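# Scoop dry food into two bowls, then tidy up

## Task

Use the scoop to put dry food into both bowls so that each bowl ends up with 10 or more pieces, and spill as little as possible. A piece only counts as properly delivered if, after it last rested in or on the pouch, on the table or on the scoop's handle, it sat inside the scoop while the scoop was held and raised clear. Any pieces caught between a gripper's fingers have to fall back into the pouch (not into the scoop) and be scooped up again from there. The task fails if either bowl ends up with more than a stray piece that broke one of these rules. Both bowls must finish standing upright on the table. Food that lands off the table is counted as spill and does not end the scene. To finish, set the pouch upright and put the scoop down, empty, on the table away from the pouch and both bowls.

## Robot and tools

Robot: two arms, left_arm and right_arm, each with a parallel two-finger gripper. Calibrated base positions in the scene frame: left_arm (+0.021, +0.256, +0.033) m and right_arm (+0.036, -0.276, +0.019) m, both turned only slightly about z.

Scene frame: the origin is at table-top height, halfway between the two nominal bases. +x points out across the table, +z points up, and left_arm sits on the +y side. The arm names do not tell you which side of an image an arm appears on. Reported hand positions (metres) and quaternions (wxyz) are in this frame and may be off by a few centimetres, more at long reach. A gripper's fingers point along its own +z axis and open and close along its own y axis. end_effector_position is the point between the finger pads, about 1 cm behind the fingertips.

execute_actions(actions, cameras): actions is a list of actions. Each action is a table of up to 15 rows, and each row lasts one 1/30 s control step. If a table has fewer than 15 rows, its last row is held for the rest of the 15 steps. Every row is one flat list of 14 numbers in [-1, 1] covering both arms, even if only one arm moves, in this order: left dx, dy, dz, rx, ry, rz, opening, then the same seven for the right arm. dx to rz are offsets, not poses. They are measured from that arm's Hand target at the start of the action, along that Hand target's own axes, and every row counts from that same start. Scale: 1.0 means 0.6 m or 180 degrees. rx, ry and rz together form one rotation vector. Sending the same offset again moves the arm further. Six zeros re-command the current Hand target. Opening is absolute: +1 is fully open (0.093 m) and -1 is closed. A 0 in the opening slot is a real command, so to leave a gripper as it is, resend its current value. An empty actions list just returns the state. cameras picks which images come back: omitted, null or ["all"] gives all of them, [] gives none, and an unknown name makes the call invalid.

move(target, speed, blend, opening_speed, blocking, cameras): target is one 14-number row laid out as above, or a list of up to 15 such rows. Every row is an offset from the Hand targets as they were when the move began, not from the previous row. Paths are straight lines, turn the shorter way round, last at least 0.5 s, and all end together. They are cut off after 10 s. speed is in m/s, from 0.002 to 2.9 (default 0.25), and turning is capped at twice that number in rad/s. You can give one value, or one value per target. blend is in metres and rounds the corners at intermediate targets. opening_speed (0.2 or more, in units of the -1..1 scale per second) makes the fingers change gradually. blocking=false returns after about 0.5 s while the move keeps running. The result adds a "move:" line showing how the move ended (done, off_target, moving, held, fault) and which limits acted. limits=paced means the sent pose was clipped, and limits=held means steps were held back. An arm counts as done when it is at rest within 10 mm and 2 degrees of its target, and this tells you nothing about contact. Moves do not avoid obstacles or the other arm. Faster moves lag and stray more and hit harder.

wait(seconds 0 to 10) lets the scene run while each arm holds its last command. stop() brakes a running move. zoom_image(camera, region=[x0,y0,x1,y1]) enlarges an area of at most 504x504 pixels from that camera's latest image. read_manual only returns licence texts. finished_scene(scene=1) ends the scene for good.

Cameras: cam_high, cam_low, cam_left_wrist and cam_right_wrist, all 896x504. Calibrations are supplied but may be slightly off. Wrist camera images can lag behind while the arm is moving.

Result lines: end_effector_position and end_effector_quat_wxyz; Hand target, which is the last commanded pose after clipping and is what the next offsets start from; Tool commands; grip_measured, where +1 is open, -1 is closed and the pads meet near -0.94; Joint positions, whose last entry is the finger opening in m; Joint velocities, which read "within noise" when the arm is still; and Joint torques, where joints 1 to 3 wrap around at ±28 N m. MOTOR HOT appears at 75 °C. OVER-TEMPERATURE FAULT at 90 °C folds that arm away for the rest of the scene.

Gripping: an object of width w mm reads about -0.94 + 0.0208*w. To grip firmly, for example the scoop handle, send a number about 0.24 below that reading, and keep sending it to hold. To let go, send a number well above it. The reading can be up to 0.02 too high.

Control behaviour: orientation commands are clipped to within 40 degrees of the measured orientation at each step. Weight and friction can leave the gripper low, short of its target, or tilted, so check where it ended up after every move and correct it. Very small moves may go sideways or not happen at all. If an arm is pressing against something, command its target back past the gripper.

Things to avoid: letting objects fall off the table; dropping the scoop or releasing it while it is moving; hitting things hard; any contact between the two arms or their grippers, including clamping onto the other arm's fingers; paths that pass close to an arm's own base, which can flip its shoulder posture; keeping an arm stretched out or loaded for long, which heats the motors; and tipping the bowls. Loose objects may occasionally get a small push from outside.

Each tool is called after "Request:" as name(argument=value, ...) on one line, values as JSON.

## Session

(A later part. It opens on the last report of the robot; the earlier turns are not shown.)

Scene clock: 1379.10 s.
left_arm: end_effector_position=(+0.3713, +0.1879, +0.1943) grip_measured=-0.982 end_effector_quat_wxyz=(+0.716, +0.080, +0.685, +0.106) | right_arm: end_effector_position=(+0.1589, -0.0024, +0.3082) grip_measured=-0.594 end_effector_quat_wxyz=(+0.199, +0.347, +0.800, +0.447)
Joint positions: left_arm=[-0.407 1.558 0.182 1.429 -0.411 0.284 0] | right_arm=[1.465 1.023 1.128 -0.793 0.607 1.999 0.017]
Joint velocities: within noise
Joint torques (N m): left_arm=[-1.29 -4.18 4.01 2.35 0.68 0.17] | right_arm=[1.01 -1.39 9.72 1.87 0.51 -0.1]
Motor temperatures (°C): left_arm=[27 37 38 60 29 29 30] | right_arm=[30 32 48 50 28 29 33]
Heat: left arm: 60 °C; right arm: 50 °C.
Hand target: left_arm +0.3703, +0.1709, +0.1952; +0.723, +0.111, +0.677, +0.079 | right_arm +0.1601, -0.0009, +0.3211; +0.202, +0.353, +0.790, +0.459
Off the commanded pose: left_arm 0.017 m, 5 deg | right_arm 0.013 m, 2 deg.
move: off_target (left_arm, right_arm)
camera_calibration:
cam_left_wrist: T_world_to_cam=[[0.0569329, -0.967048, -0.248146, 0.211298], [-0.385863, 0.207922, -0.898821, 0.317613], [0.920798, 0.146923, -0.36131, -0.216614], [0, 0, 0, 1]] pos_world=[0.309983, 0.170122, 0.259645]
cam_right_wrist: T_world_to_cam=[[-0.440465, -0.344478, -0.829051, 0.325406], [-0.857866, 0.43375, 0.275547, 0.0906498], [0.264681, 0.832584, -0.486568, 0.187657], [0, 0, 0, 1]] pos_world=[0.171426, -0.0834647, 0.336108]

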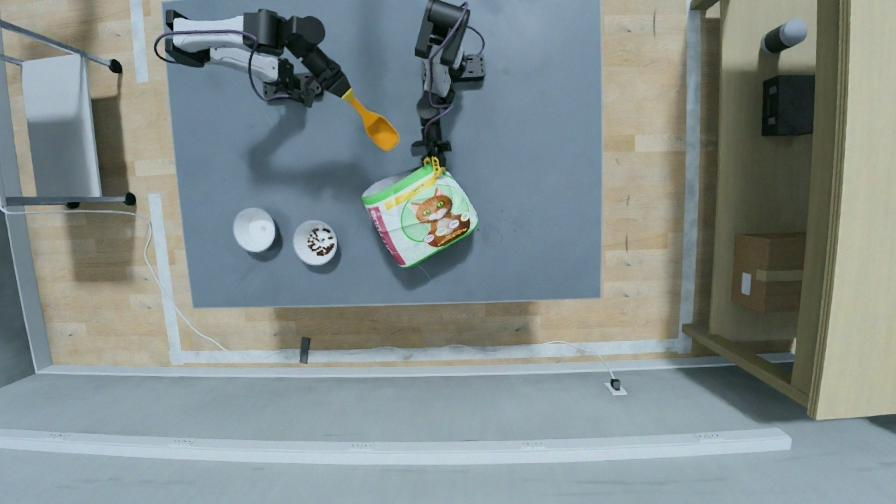

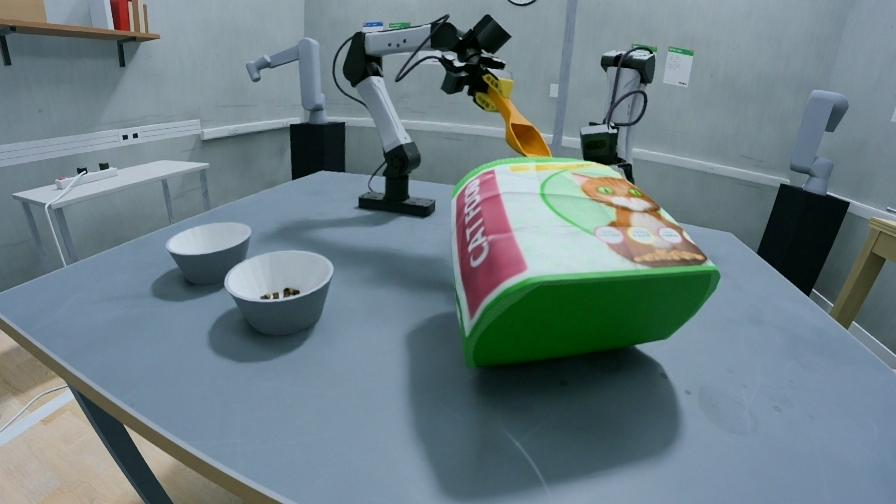

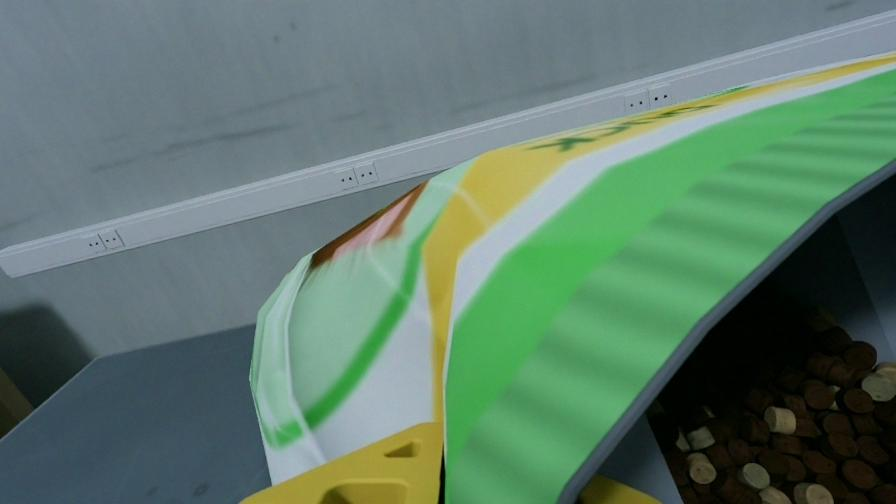

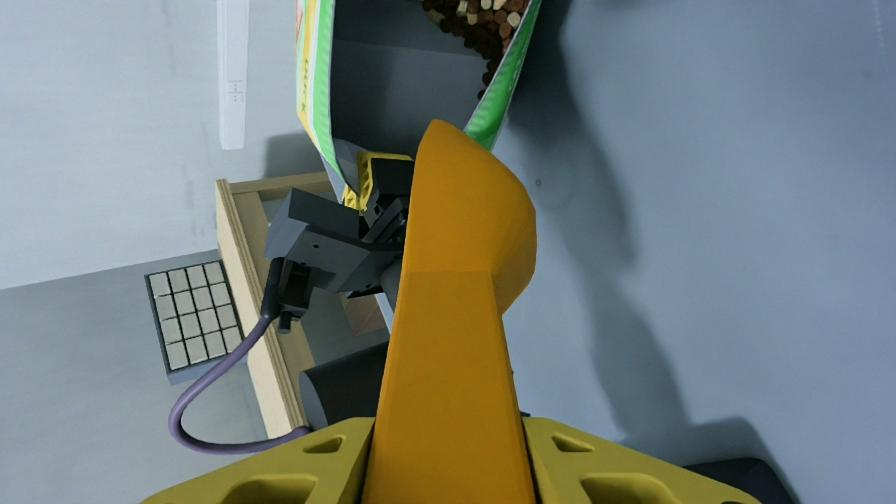

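Request:
move(target=[[0,0,0,0,0,0,-1,-0.058,-0.0198,0.203,0.0455,-0.0287,0.0174,-0.935],[0,0,0,0,0,0,-1,-0.0892,-0.0378,0.332,0.085,-0.0278,0.0193,-0.935],[0,0,0,0,0,0,-1,-0.1197,-0.0127,0.4425,0.085,-0.0278,0.0193,-0.935]], speed=[0.12,0.08,0.06], blend=[0.01,0.01,0])

Request:
zoom_image(camera="cam_left_wrist", region=[600, 200, 896, 504])

Scene clock: 1413.43 s.
left_arm: end_effector_position=(+0.3712, +0.1887, +0.1926) grip_measured=-0.982 end_effector_quat_wxyz=(+0.714, +0.081, +0.686, +0.110) | right_arm: end_effector_position=(+0.3667, +0.0794, +0.1989) grip_measured=-0.594 end_effector_quat_wxyz=(+0.198, +0.427, +0.819, +0.328)
Joint positions: left_arm=[-0.407 1.563 0.18 1.431 -0.415 0.29 0] | right_arm=[0.899 1.761 1.443 -0.499 0.253 1.768 0.017]
Joint velocities: within noise
Joint torques (N m): left_arm=[-1.32 -4.62 4.07 2.34 0.72 0.11] | right_arm=[-0.83 -3.17 8.12 2.45 -0.47 -0.24]
Motor temperatures (°C): left_arm=[27 37 38 61 29 29 30] | right_arm=[30 31 49 49 29 29 33]
Heat: left arm: 61 °C; right arm: 49 °C.
Hand target: left_arm +0.3704, +0.1709, +0.1952; +0.723, +0.111, +0.677, +0.079 | right_arm +0.3759, +0.0979, +0.1821; +0.174, +0.420, +0.824, +0.339
Off the commanded pose: left_arm 0.018 m, 5 deg | right_arm 0.027 m, 3 deg.
move: off_target (left_arm, right_arm)
camera_calibration:
cam_left_wrist: T_world_to_cam=[[0.0601296, -0.964798, -0.256025, 0.21154], [-0.390833, 0.213256, -0.895417, 0.316065], [0.918495, 0.153904, -0.364252, -0.217166], [0, 0, 0, 1]] pos_world=[0.310275, 0.170114, 0.258067]
cam_right_wrist: T_world_to_cam=[[-0.623889, -0.390839, -0.676762, 0.39509], [-0.724319, 0.61436, 0.312929, 0.192864], [0.293471, 0.685425, -0.666384, 0.0482811], [0, 0, 0, 1]] pos_world=[0.372018, 0.00283585, 0.239203]

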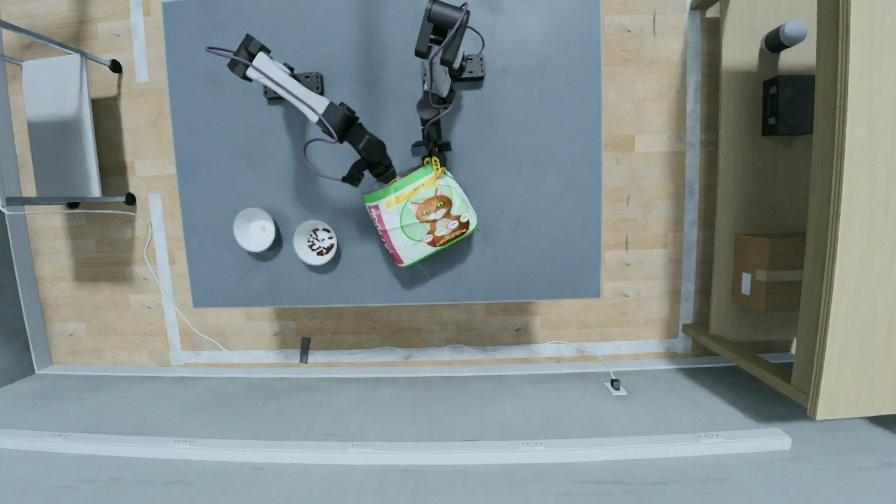

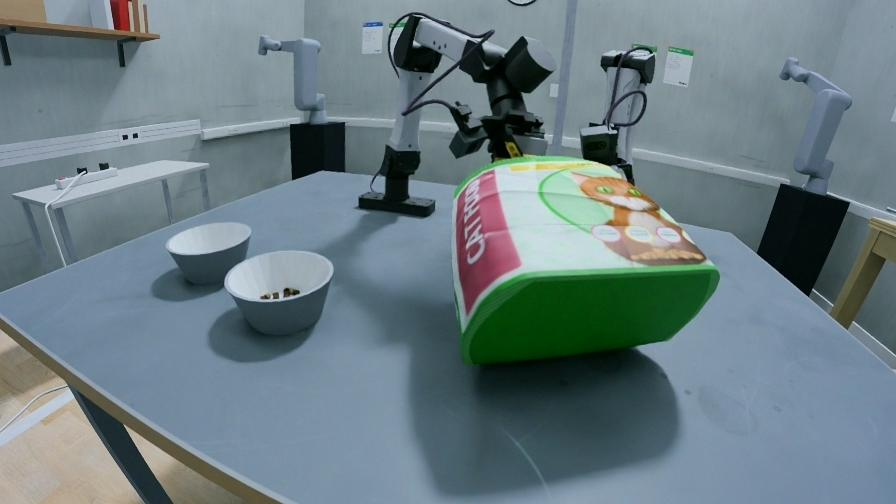

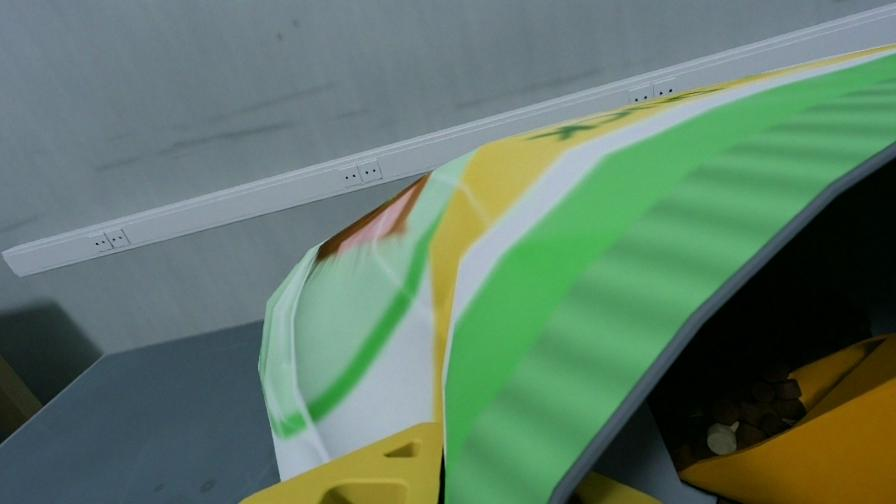

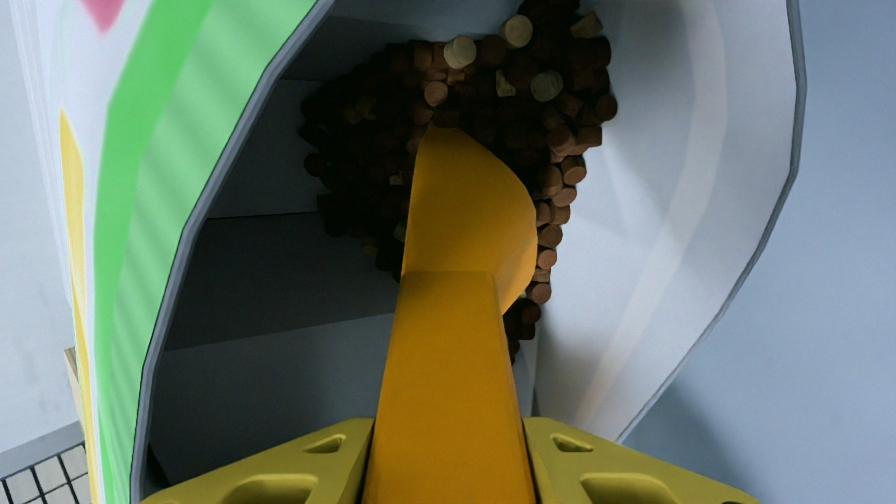

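Scaled by 1.658 from the camera's 896x504 image, which has a finer 1280x720 frame.

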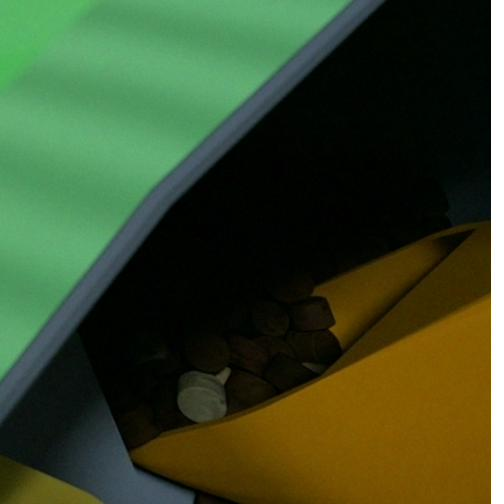

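Request:
move(target=[[0,0,0,0,0,0,-1,0,-0.0333,-0.0287,-0.1389,0,0,-0.935],[0,0,0,0,0,0,-1,0.0087,-0.0457,-0.1233,-0.2167,0,0,-0.935]], speed=0.1, cameras=["cam_left_wrist","cam_right_wrist","cam_high"])

Request:
zoom_image(camera="cam_left_wrist", region=[600, 200, 896, 504])

Scene clock: 1426.33 s.
left_arm: end_effector_position=(+0.3713, +0.1883, +0.1881) grip_measured=-0.982 end_effector_quat_wxyz=(+0.708, +0.086, +0.693, +0.111) | right_arm: end_effector_position=(+0.3188, +0.0605, +0.1978) grip_measured=-0.594 end_effector_quat_wxyz=(+0.299, +0.344, +0.681, +0.573)
Joint positions: left_arm=[-0.407 1.563 0.18 1.411 -0.413 0.29 0] | right_arm=[1.008 1.538 0.624 0.735 0.388 1.625 0.017]
Joint velocities: within noise
Joint torques (N m): left_arm=[-1.31 -4.74 4.15 2.52 0.7 0.11] | right_arm=[1.25 -7.56 5.39 2.74 0.15 -0.25]
Motor temperatures (°C): left_arm=[27 37 38 60 29 29 30] | right_arm=[30 32 48 51 29 29 33]
Heat: left arm: 60 °C; right arm: 51 °C.
Hand target: left_arm +0.3704, +0.1709, +0.1952; +0.723, +0.111, +0.677, +0.079 | right_arm +0.3149, +0.0601, +0.2151; +0.304, +0.338, +0.663, +0.595
Off the commanded pose: left_arm 0.019 m, 5 deg | right_arm 0.018 m, 3 deg.
move: off_target (left_arm, right_arm)
camera_calibration:
cam_left_wrist: T_world_to_cam=[[0.0535509, -0.962951, -0.264308, 0.213625], [-0.406772, 0.220695, -0.886471, 0.314991], [0.911959, 0.154984, -0.379883, -0.213707], [0, 0, 0, 1]] pos_world=[0.311582, 0.169315, 0.254509]
cam_right_wrist: T_world_to_cam=[[-0.191393, -0.0883799, -0.977526, 0.260427], [-0.864453, 0.486864, 0.125236, 0.259675], [0.464854, 0.868995, -0.169582, -0.0894367], [0, 0, 0, 1]] pos_world=[0.315896, -0.0256901, 0.206886]
Images, in order (width x height): cam_high 896x504, cam_left_wrist 896x504, cam_right_wrist 896x504.

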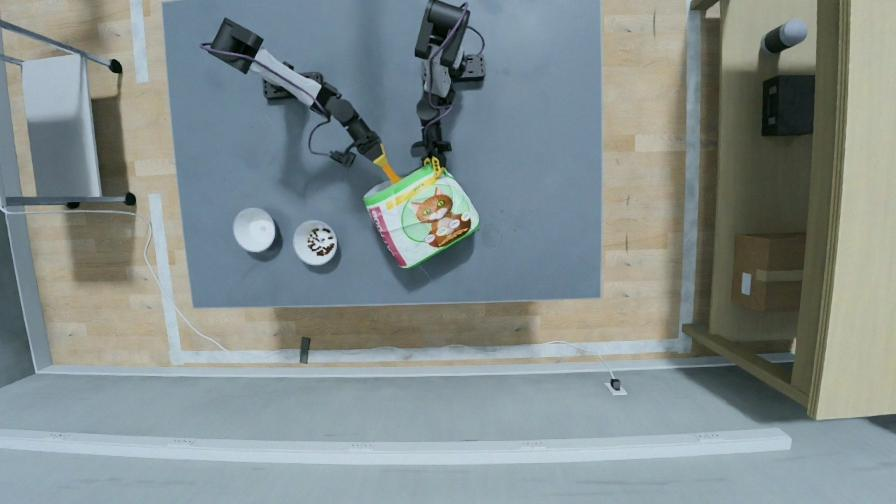

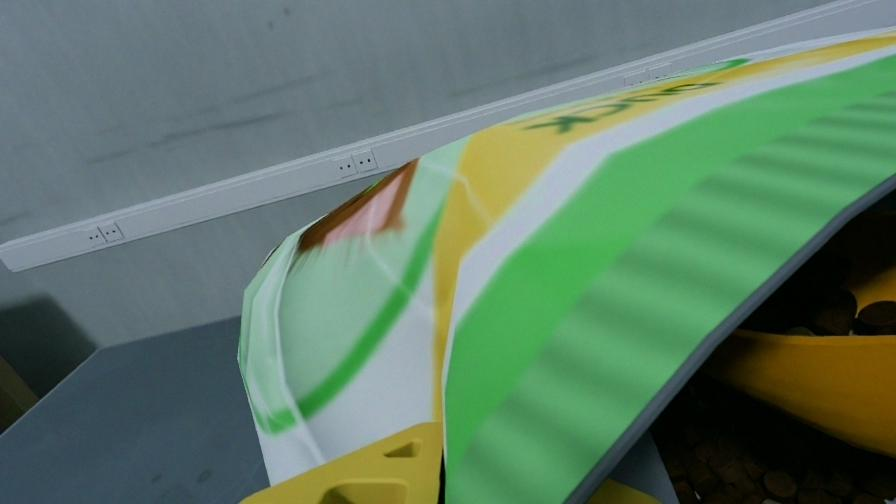

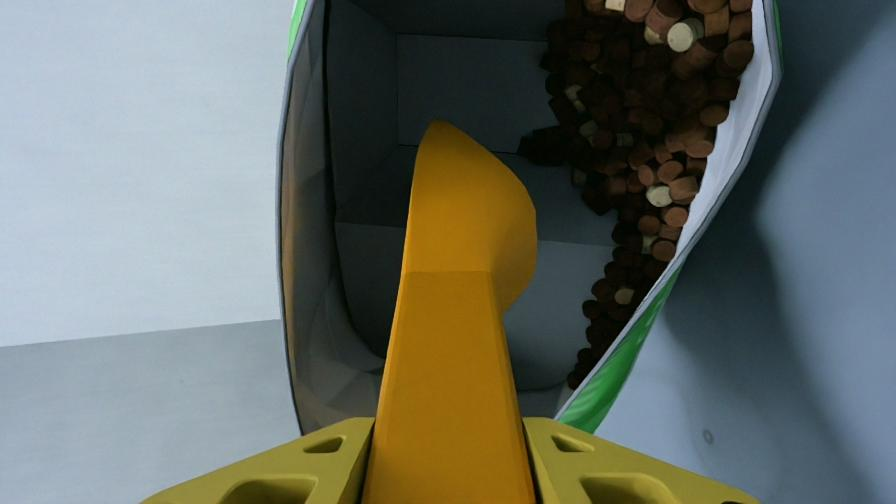

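Scaled by 1.658 from the camera's 896x504 image, which has a finer 1280x720 frame.

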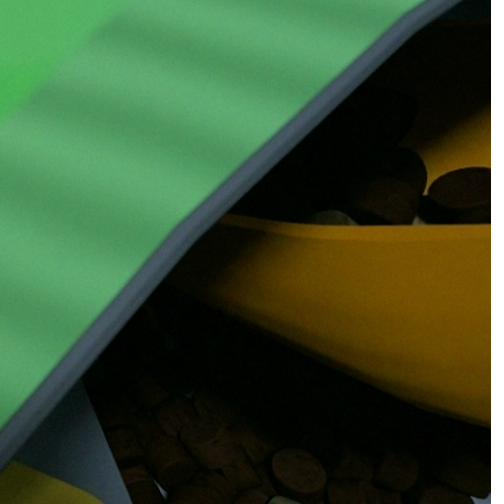

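Request:
move(target=[0,0,0,0,0,0,-1,0.074,0.0447,-0.2925,-0.0231,0.0226,-0.0013,-0.935], speed=0.12, cameras=["cam_high","cam_low"])

Request:
zoom_image(camera="cam_high", region=[350, 100, 420, 170])

Scene clock: 1438.03 s.
left_arm: end_effector_position=(+0.3714, +0.1881, +0.1879) grip_measured=-0.982 end_effector_quat_wxyz=(+0.707, +0.086, +0.693, +0.111) | right_arm: end_effector_position=(+0.1500, -0.0013, +0.2602) grip_measured=-0.594 end_effector_quat_wxyz=(+0.291, +0.300, +0.656, +0.629)
Joint positions: left_arm=[-0.407 1.563 0.18 1.41 -0.412 0.29 0] | right_arm=[1.644 0.853 0.377 0.406 0.943 1.623 0.017]
Joint velocities: within noise
Joint torques (N m): left_arm=[-1.28 -4.75 4.16 2.52 0.69 0.11] | right_arm=[0.98 -1.91 6.35 2.09 0.25 -0.2]
Motor temperatures (°C): left_arm=[27 37 38 60 29 29 30] | right_arm=[30 33 47 52 29 29 33]
Heat: left arm: 60 °C; right arm: 52 °C.
Hand target: left_arm +0.3704, +0.1709, +0.1952; +0.723, +0.111, +0.677, +0.079 | right_arm +0.1500, -0.0048, +0.2606; +0.293, +0.304, +0.652, +0.630
Off the commanded pose: left_arm 0.019 m, 5 deg | right_arm 0.003 m, 1 deg.
move: off_target (left_arm)
Images, in order (width x height): cam_high 896x504, cam_low 896x504.

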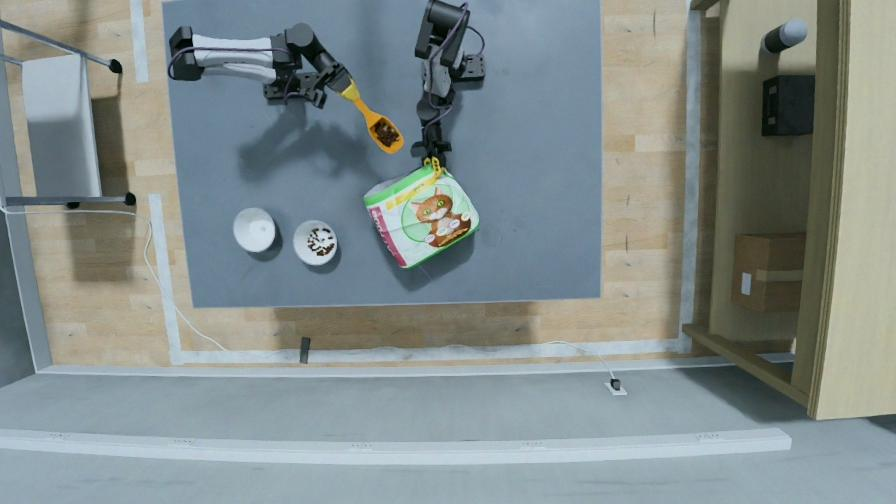

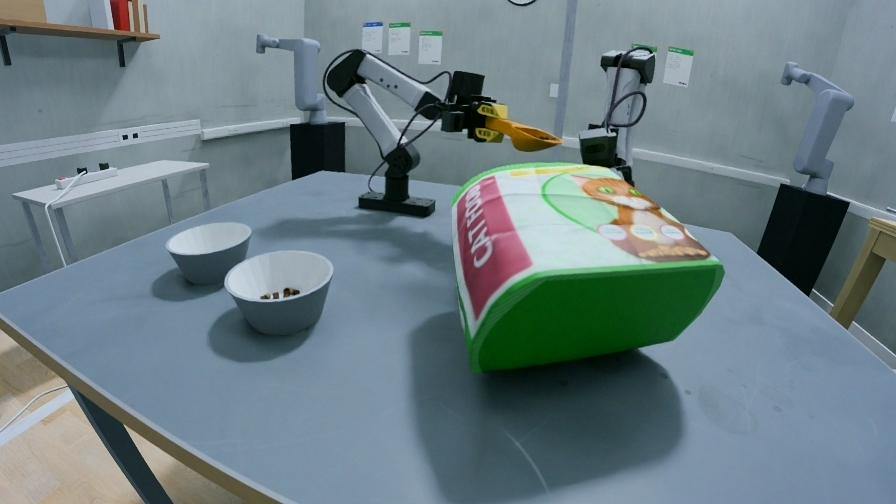

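Scaled by 7.200 from the camera's 896x504 image, which has a finer 1280x720 frame.

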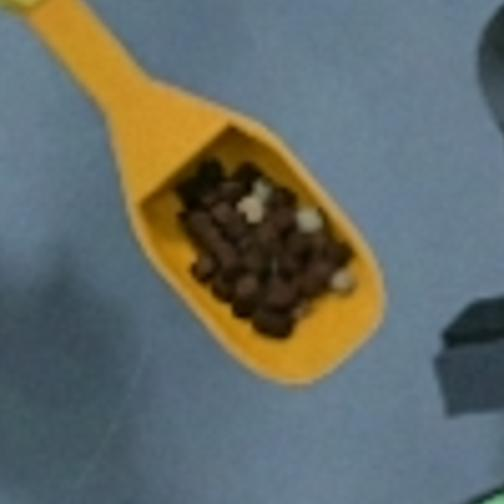

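Request:
move(target=[[0,0,0,0,0,0,-1,-0.2607,0.069,0.062,-0.0278,-0.0722,0,-0.935],[0,0,0,0,0,0,-1,-0.662,-0.1048,-0.1383,-0.0257,-0.3,-0.0026,-0.935]], speed=0.16, blend=[0.05,0], cameras=["cam_high","cam_low"])

Request:
zoom_image(camera="cam_high", region=[210, 130, 350, 280])

Scene clock: 1472.03 s.
left_arm: end_effector_position=(+0.3714, +0.1881, +0.1879) grip_measured=-0.982 end_effector_quat_wxyz=(+0.707, +0.086, +0.693, +0.111) | right_arm: end_effector_position=(+0.3421, -0.3644, +0.1965) grip_measured=-0.594 end_effector_quat_wxyz=(+0.566, +0.551, +0.429, +0.438)
Joint positions: left_arm=[-0.407 1.563 0.18 1.41 -0.412 0.29 0] | right_arm=[-0.325 1.071 0.073 1.022 -0.066 1.568 0.017]
Joint velocities: within noise
Joint torques (N m): left_arm=[-1.28 -4.77 4.14 2.53 0.68 0.11] | right_arm=[-0.29 -1.24 5.12 2.84 -0.17 -0.12]
Motor temperatures (°C): left_arm=[27 36 38 61 29 29 30] | right_arm=[30 31 46 50 29 29 33]
Heat: left arm: 61 °C; right arm: 50 °C.
Hand target: left_arm +0.3704, +0.1709, +0.1952; +0.723, +0.111, +0.677, +0.079 | right_arm +0.3404, -0.3637, +0.2008; +0.571, +0.542, +0.424, +0.447
Off the commanded pose: left_arm 0.019 m, 5 deg | right_arm 0.005 m, 2 deg.
move: off_target (left_arm)
Images, in order (width x height): cam_high 896x504, cam_low 896x504.

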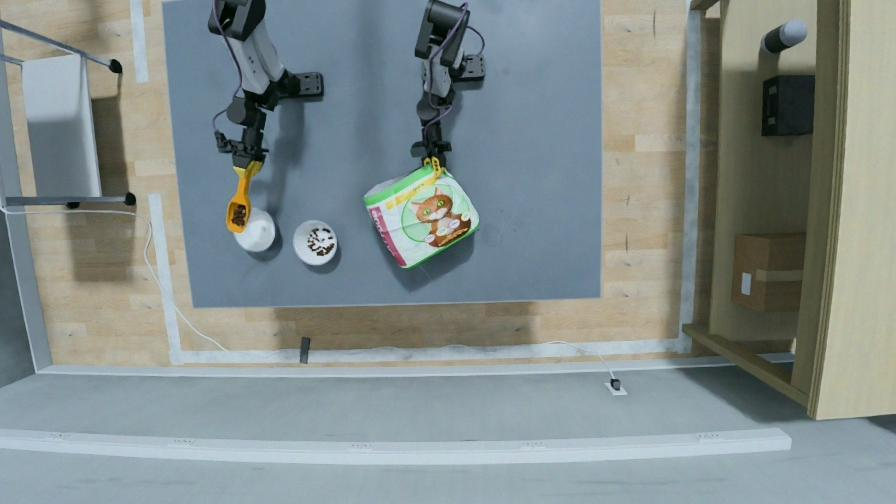

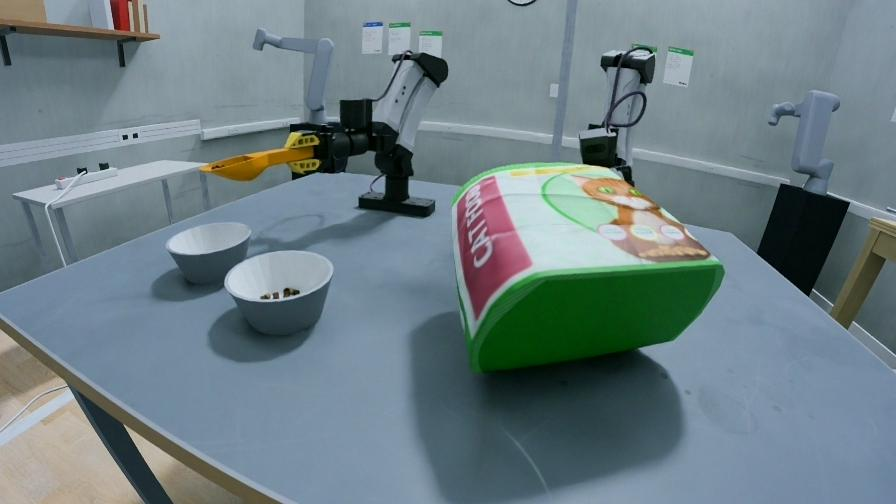

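Scaled by 3.360 from the camera's 896x504 image, which has a finer 1280x720 frame.

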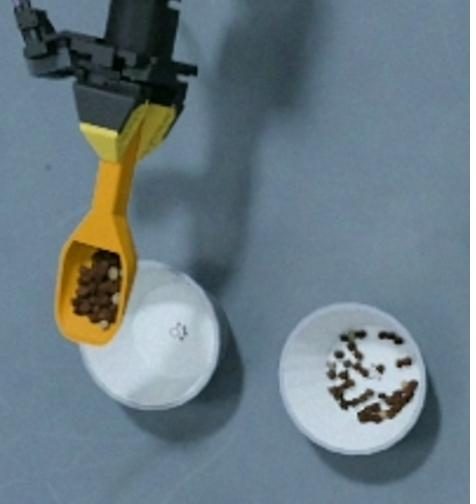

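Request:
move(target=[[0,0,0,0,0,0,-1,-0.0553,0.0083,0.0058,0,0,0,-0.935],[0,0,0,0,0,0,-1,-0.0755,0.0763,0.1032,0.2778,0,0,-0.935]], speed=[0.1,0.2], cameras=["cam_high","cam_low"])

Request:
zoom_image(camera="cam_high", region=[210, 180, 350, 280])

Scene clock: 1493.70 s.
left_arm: end_effector_position=(+0.3714, +0.1881, +0.1879) grip_measured=-0.982 end_effector_quat_wxyz=(+0.707, +0.086, +0.693, +0.111) | right_arm: end_effector_position=(+0.3814, -0.4196, +0.2388) grip_measured=-0.594 end_effector_quat_wxyz=(+0.275, +0.740, +0.571, +0.227)
Joint positions: left_arm=[-0.407 1.563 0.18 1.41 -0.412 0.29 0] | right_arm=[-0.476 1.364 1.242 -0.736 -0.161 1.421 0.017]
Joint velocities: within noise
Joint torques (N m): left_arm=[-1.29 -4.74 4.15 2.52 0.69 0.11] | right_arm=[1.06 -4.03 10.14 1.86 0.11 -0.25]
Motor temperatures (°C): left_arm=[27 36 38 61 29 29 30] | right_arm=[30 31 45 55 28 29 33]
Heat: left arm: 61 °C; right arm: 55 °C.
Hand target: left_arm +0.3704, +0.1709, +0.1952; +0.723, +0.111, +0.677, +0.079 | right_arm +0.3872, -0.4218, +0.2497; +0.289, +0.733, +0.573, +0.226
Off the commanded pose: left_arm 0.019 m, 5 deg | right_arm 0.013 m, 2 deg.
move: off_target (left_arm, right_arm)
Images, in order (width x height): cam_high 896x504, cam_low 896x504.

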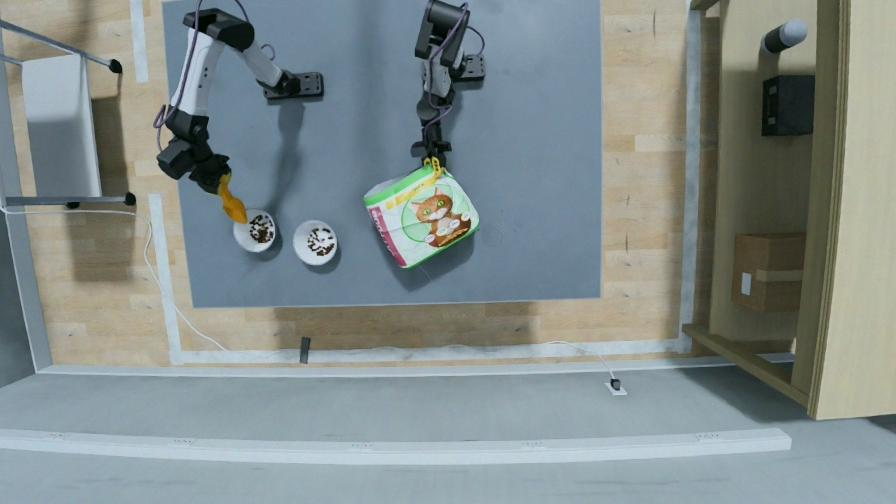

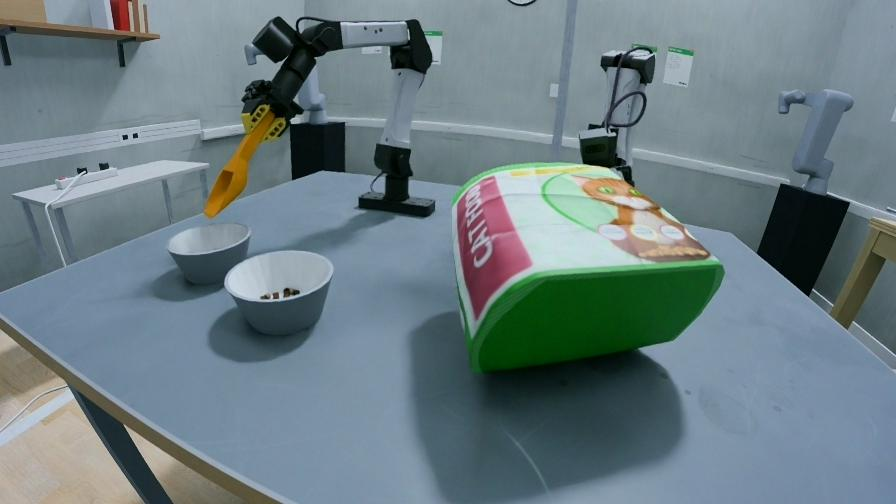

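Scaled by 3.600 from the camera's 896x504 image, which has a finer 1280x720 frame.

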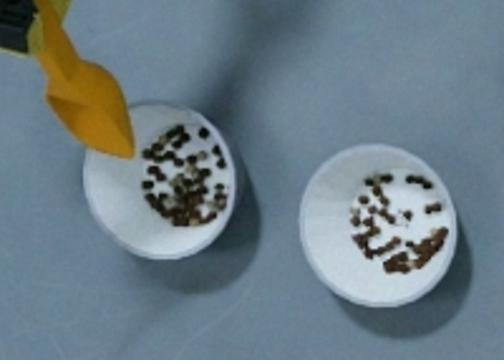

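Request:
move(target=[0,0,0,0,0,0,-1,0.045,-0.0455,-0.1108,-0.2056,0,0,-0.935], speed=0.2, cameras=["cam_high","cam_low"])

Request:
zoom_image(camera="cam_high", region=[210, 180, 350, 280])

Request:
zoom_image(camera="cam_low", region=[100, 100, 400, 400])

Scene clock: 1553.30 s.
left_arm: end_effector_position=(+0.3714, +0.1881, +0.1879) grip_measured=-0.982 end_effector_quat_wxyz=(+0.707, +0.086, +0.693, +0.111) | right_arm: end_effector_position=(+0.3288, -0.3839, +0.2765) grip_measured=-0.594 end_effector_quat_wxyz=(+0.502, +0.614, +0.473, +0.385)
Joint positions: left_arm=[-0.407 1.563 0.18 1.41 -0.412 0.29 0] | right_arm=[-0.466 0.738 0.559 -0.027 -0.193 1.528 0.017]
Joint velocities: within noise
Joint torques (N m): left_arm=[-1.28 -4.75 4.14 2.53 0.69 0.11] | right_arm=[1.07 -1.29 6.32 2.8 -0.12 -0.1]
Motor temperatures (°C): left_arm=[27 36 37 63 29 29 30] | right_arm=[30 32 51 49 28 29 33]
Heat: left arm: 63 °C; right arm: 51 °C.
Hand target: left_arm +0.3704, +0.1709, +0.1952; +0.723, +0.111, +0.677, +0.079 | right_arm +0.3303, -0.3800, +0.2798; +0.506, +0.603, +0.472, +0.396
Off the commanded pose: left_arm 0.019 m, 5 deg | right_arm 0.005 m, 2 deg.
move: off_target (left_arm)
Images, in order (width x height): cam_high 896x504, cam_low 896x504.

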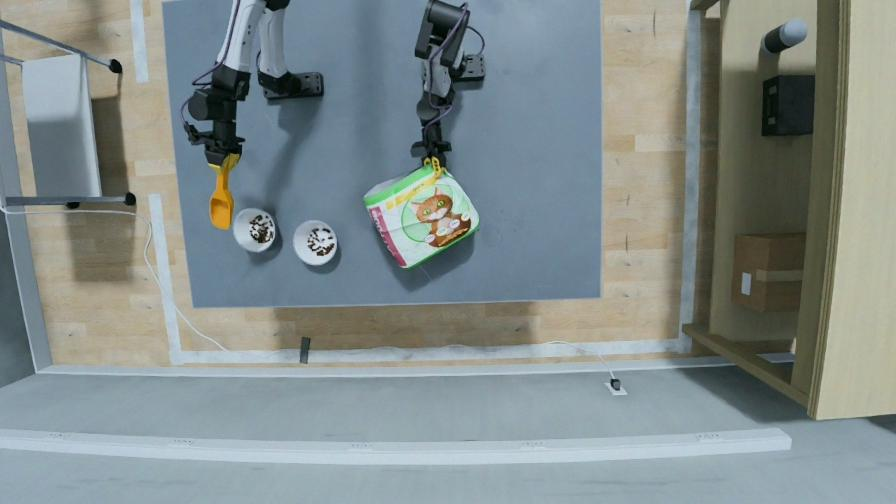

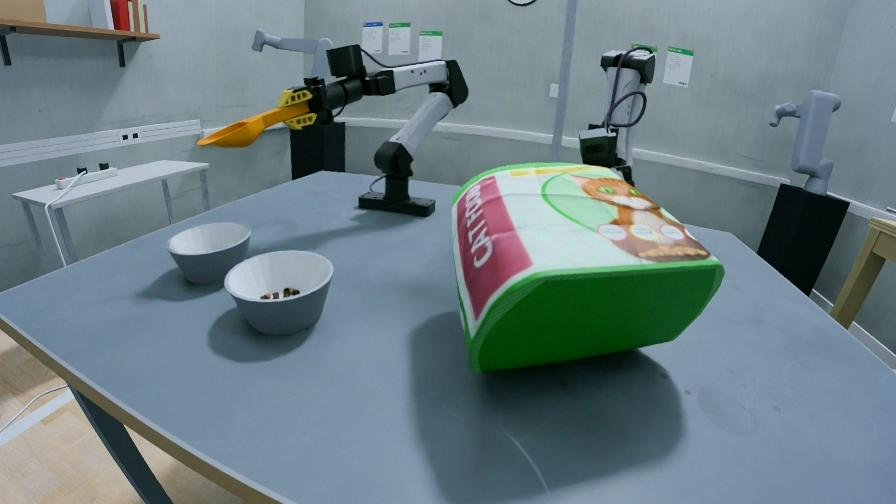

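Scaled by 3.600 from the camera's 896x504 image, which has a finer 1280x720 frame.

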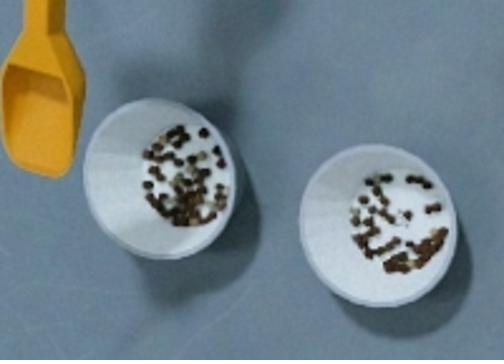

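Scaled by 1.680 from the camera's 896x504 image, which has a finer 1280x720 frame.

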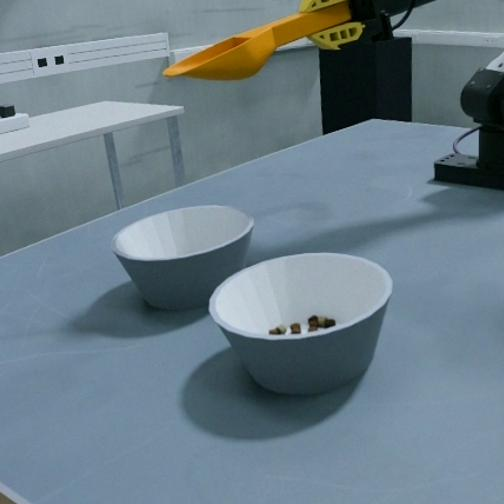

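Request:
move(target=[-0.039,0.1168,0.1642,0.0326,0.1367,-0.0892,-1,0,0,0,0,0,0,-0.935], speed=0.06, cameras=["cam_high","cam_low","cam_left_wrist"])

Request:
zoom_image(camera="cam_high", region=[340, 120, 510, 290])

Scene clock: 1583.40 s.
left_arm: end_effector_position=(+0.4634, +0.2419, +0.2228) grip_measured=-0.982 end_effector_quat_wxyz=(+0.542, +0.016, +0.840, +0.002) | right_arm: end_effector_position=(+0.3289, -0.3839, +0.2767) grip_measured=-0.594 end_effector_quat_wxyz=(+0.502, +0.613, +0.473, +0.385)
Joint positions: left_arm=[-0.066 1.438 0.852 0.16 -0.023 0.011 0] | right_arm=[-0.466 0.738 0.559 -0.026 -0.193 1.528 0.017]
Joint velocities: within noise
Joint torques (N m): left_arm=[-0.34 -7.56 9.55 2.25 0.74 0] | right_arm=[1.05 -1.29 6.31 2.77 -0.13 -0.11]
Motor temperatures (°C): left_arm=[27 36 38 63 29 29 30] | right_arm=[30 31 47 53 28 29 33]
Heat: left arm: 63 °C; right arm: 53 °C.
Hand target: left_arm +0.4695, +0.2270, +0.2421; +0.560, +0.033, +0.827, -0.035 | right_arm +0.3303, -0.3800, +0.2798; +0.506, +0.603, +0.472, +0.396
Off the commanded pose: left_arm 0.025 m, 5 deg | right_arm 0.005 m, 2 deg.
move: off_target (left_arm)
camera_calibration:
cam_left_wrist: T_world_to_cam=[[-0.00563887, -0.999849, -0.0164197, 0.250726], [-0.759211, 0.0149672, -0.650672, 0.531926], [0.65082, 0.00879693, -0.759181, -0.0518499], [0, 0, 0, 1]] pos_world=[0.439003, 0.243183, 0.310863]
Images, in order (width x height): cam_high 896x504, cam_low 896x504, cam_left_wrist 896x504.

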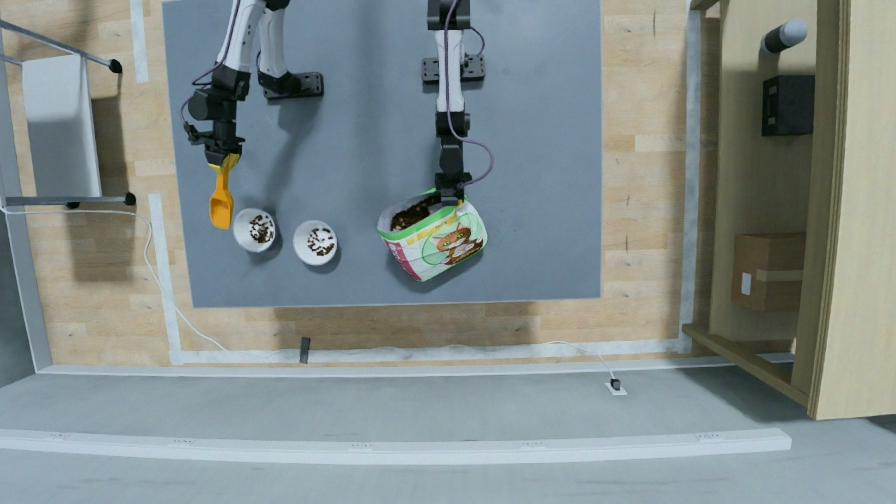

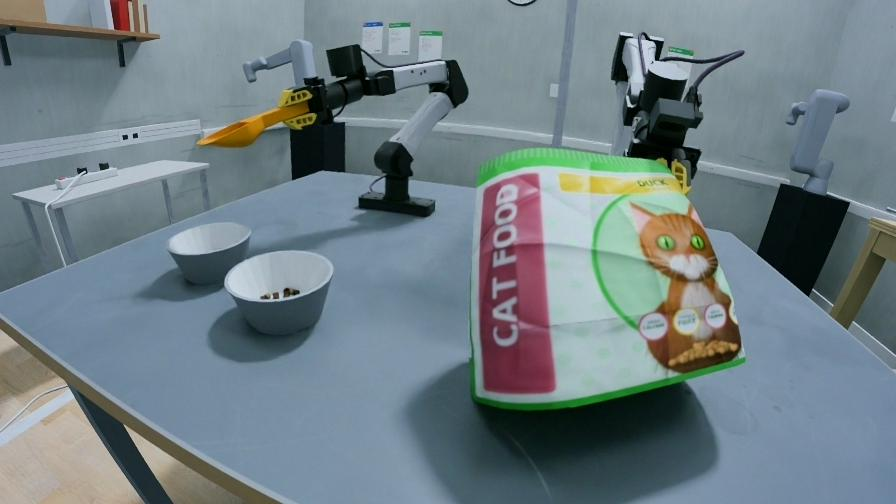

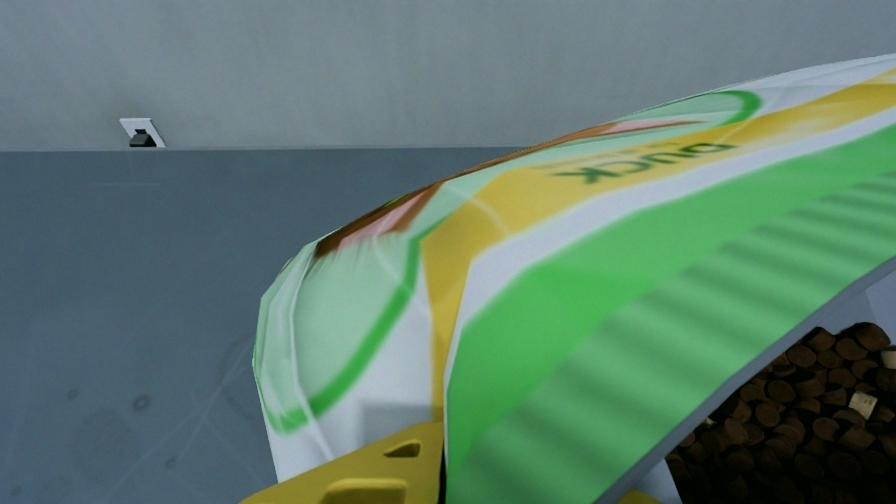

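Scaled by 2.965 from the camera's 896x504 image, which has a finer 1280x720 frame.

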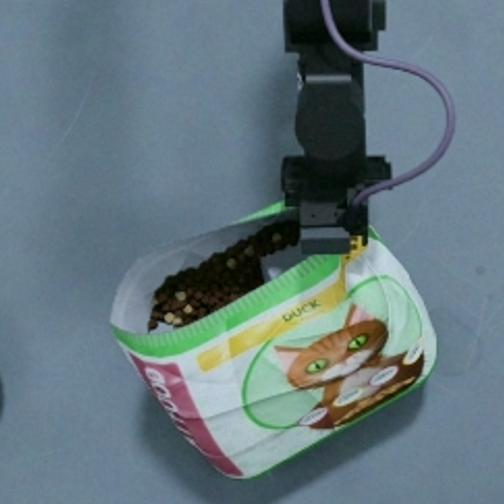

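Request:
move(target=[0.0587,-0.0838,-0.1138,0,0,0,-1,0,0,0,0,0,0,-0.935], speed=0.05, cameras=["cam_high","cam_low"])

Request:
zoom_image(camera="cam_high", region=[340, 120, 510, 290])

Scene clock: 1606.47 s.
left_arm: end_effector_position=(+0.3916, +0.2017, +0.2212) grip_measured=-0.982 end_effector_quat_wxyz=(+0.541, +0.014, +0.841, +0.001) | right_arm: end_effector_position=(+0.3289, -0.3839, +0.2767) grip_measured=-0.594 end_effector_quat_wxyz=(+0.502, +0.613, +0.473, +0.385)
Joint positions: left_arm=[-0.261 1.156 0.65 0.068 -0.201 -0.073 0] | right_arm=[-0.466 0.738 0.559 -0.026 -0.193 1.528 0.017]
Joint velocities: within noise
Joint torques (N m): left_arm=[-1.8 -7.3 6.67 2.39 0.5 0.06] | right_arm=[1.11 -1.26 6.28 2.78 -0.13 -0.11]
Motor temperatures (°C): left_arm=[27 38 43 63 29 29 30] | right_arm=[30 30 46 54 28 29 33]
Heat: left arm: 63 °C; right arm: 54 °C.
Hand target: left_arm +0.3887, +0.1839, +0.2359; +0.560, +0.033, +0.827, -0.035 | right_arm +0.3303, -0.3800, +0.2798; +0.506, +0.603, +0.472, +0.396
Off the commanded pose: left_arm 0.023 m, 5 deg | right_arm 0.005 m, 2 deg.
move: off_target (left_arm)
Images, in order (width x height): cam_high 896x504, cam_low 896x504.

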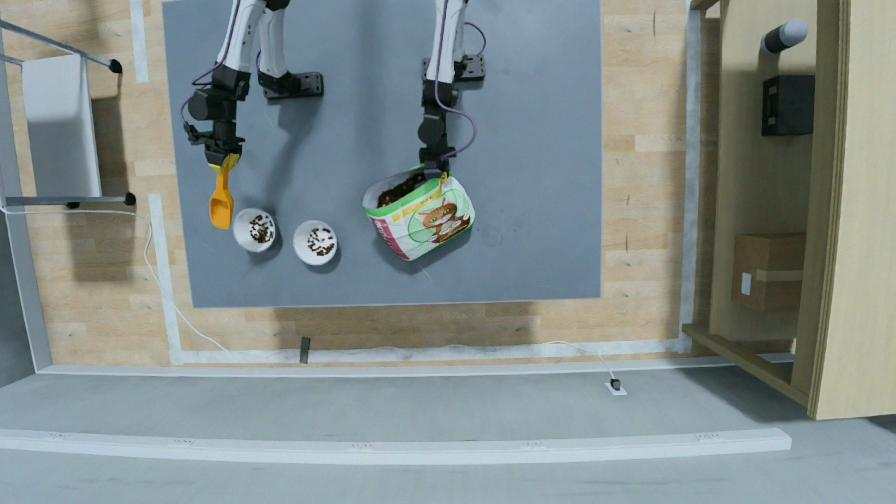

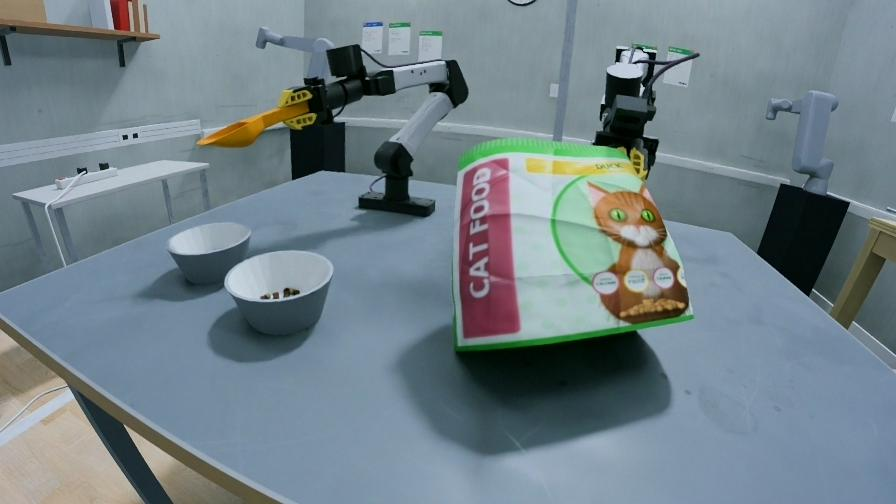

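Scaled by 2.965 from the camera's 896x504 image, which has a finer 1280x720 frame.

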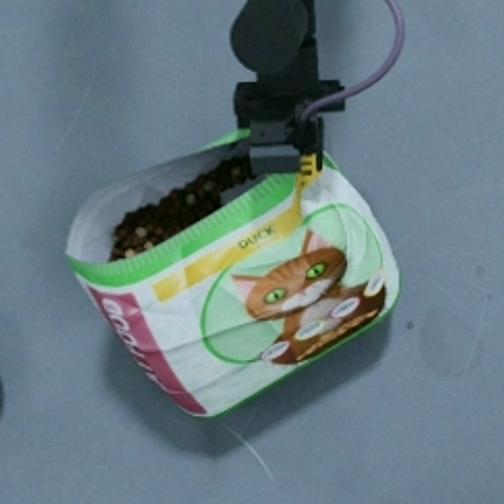

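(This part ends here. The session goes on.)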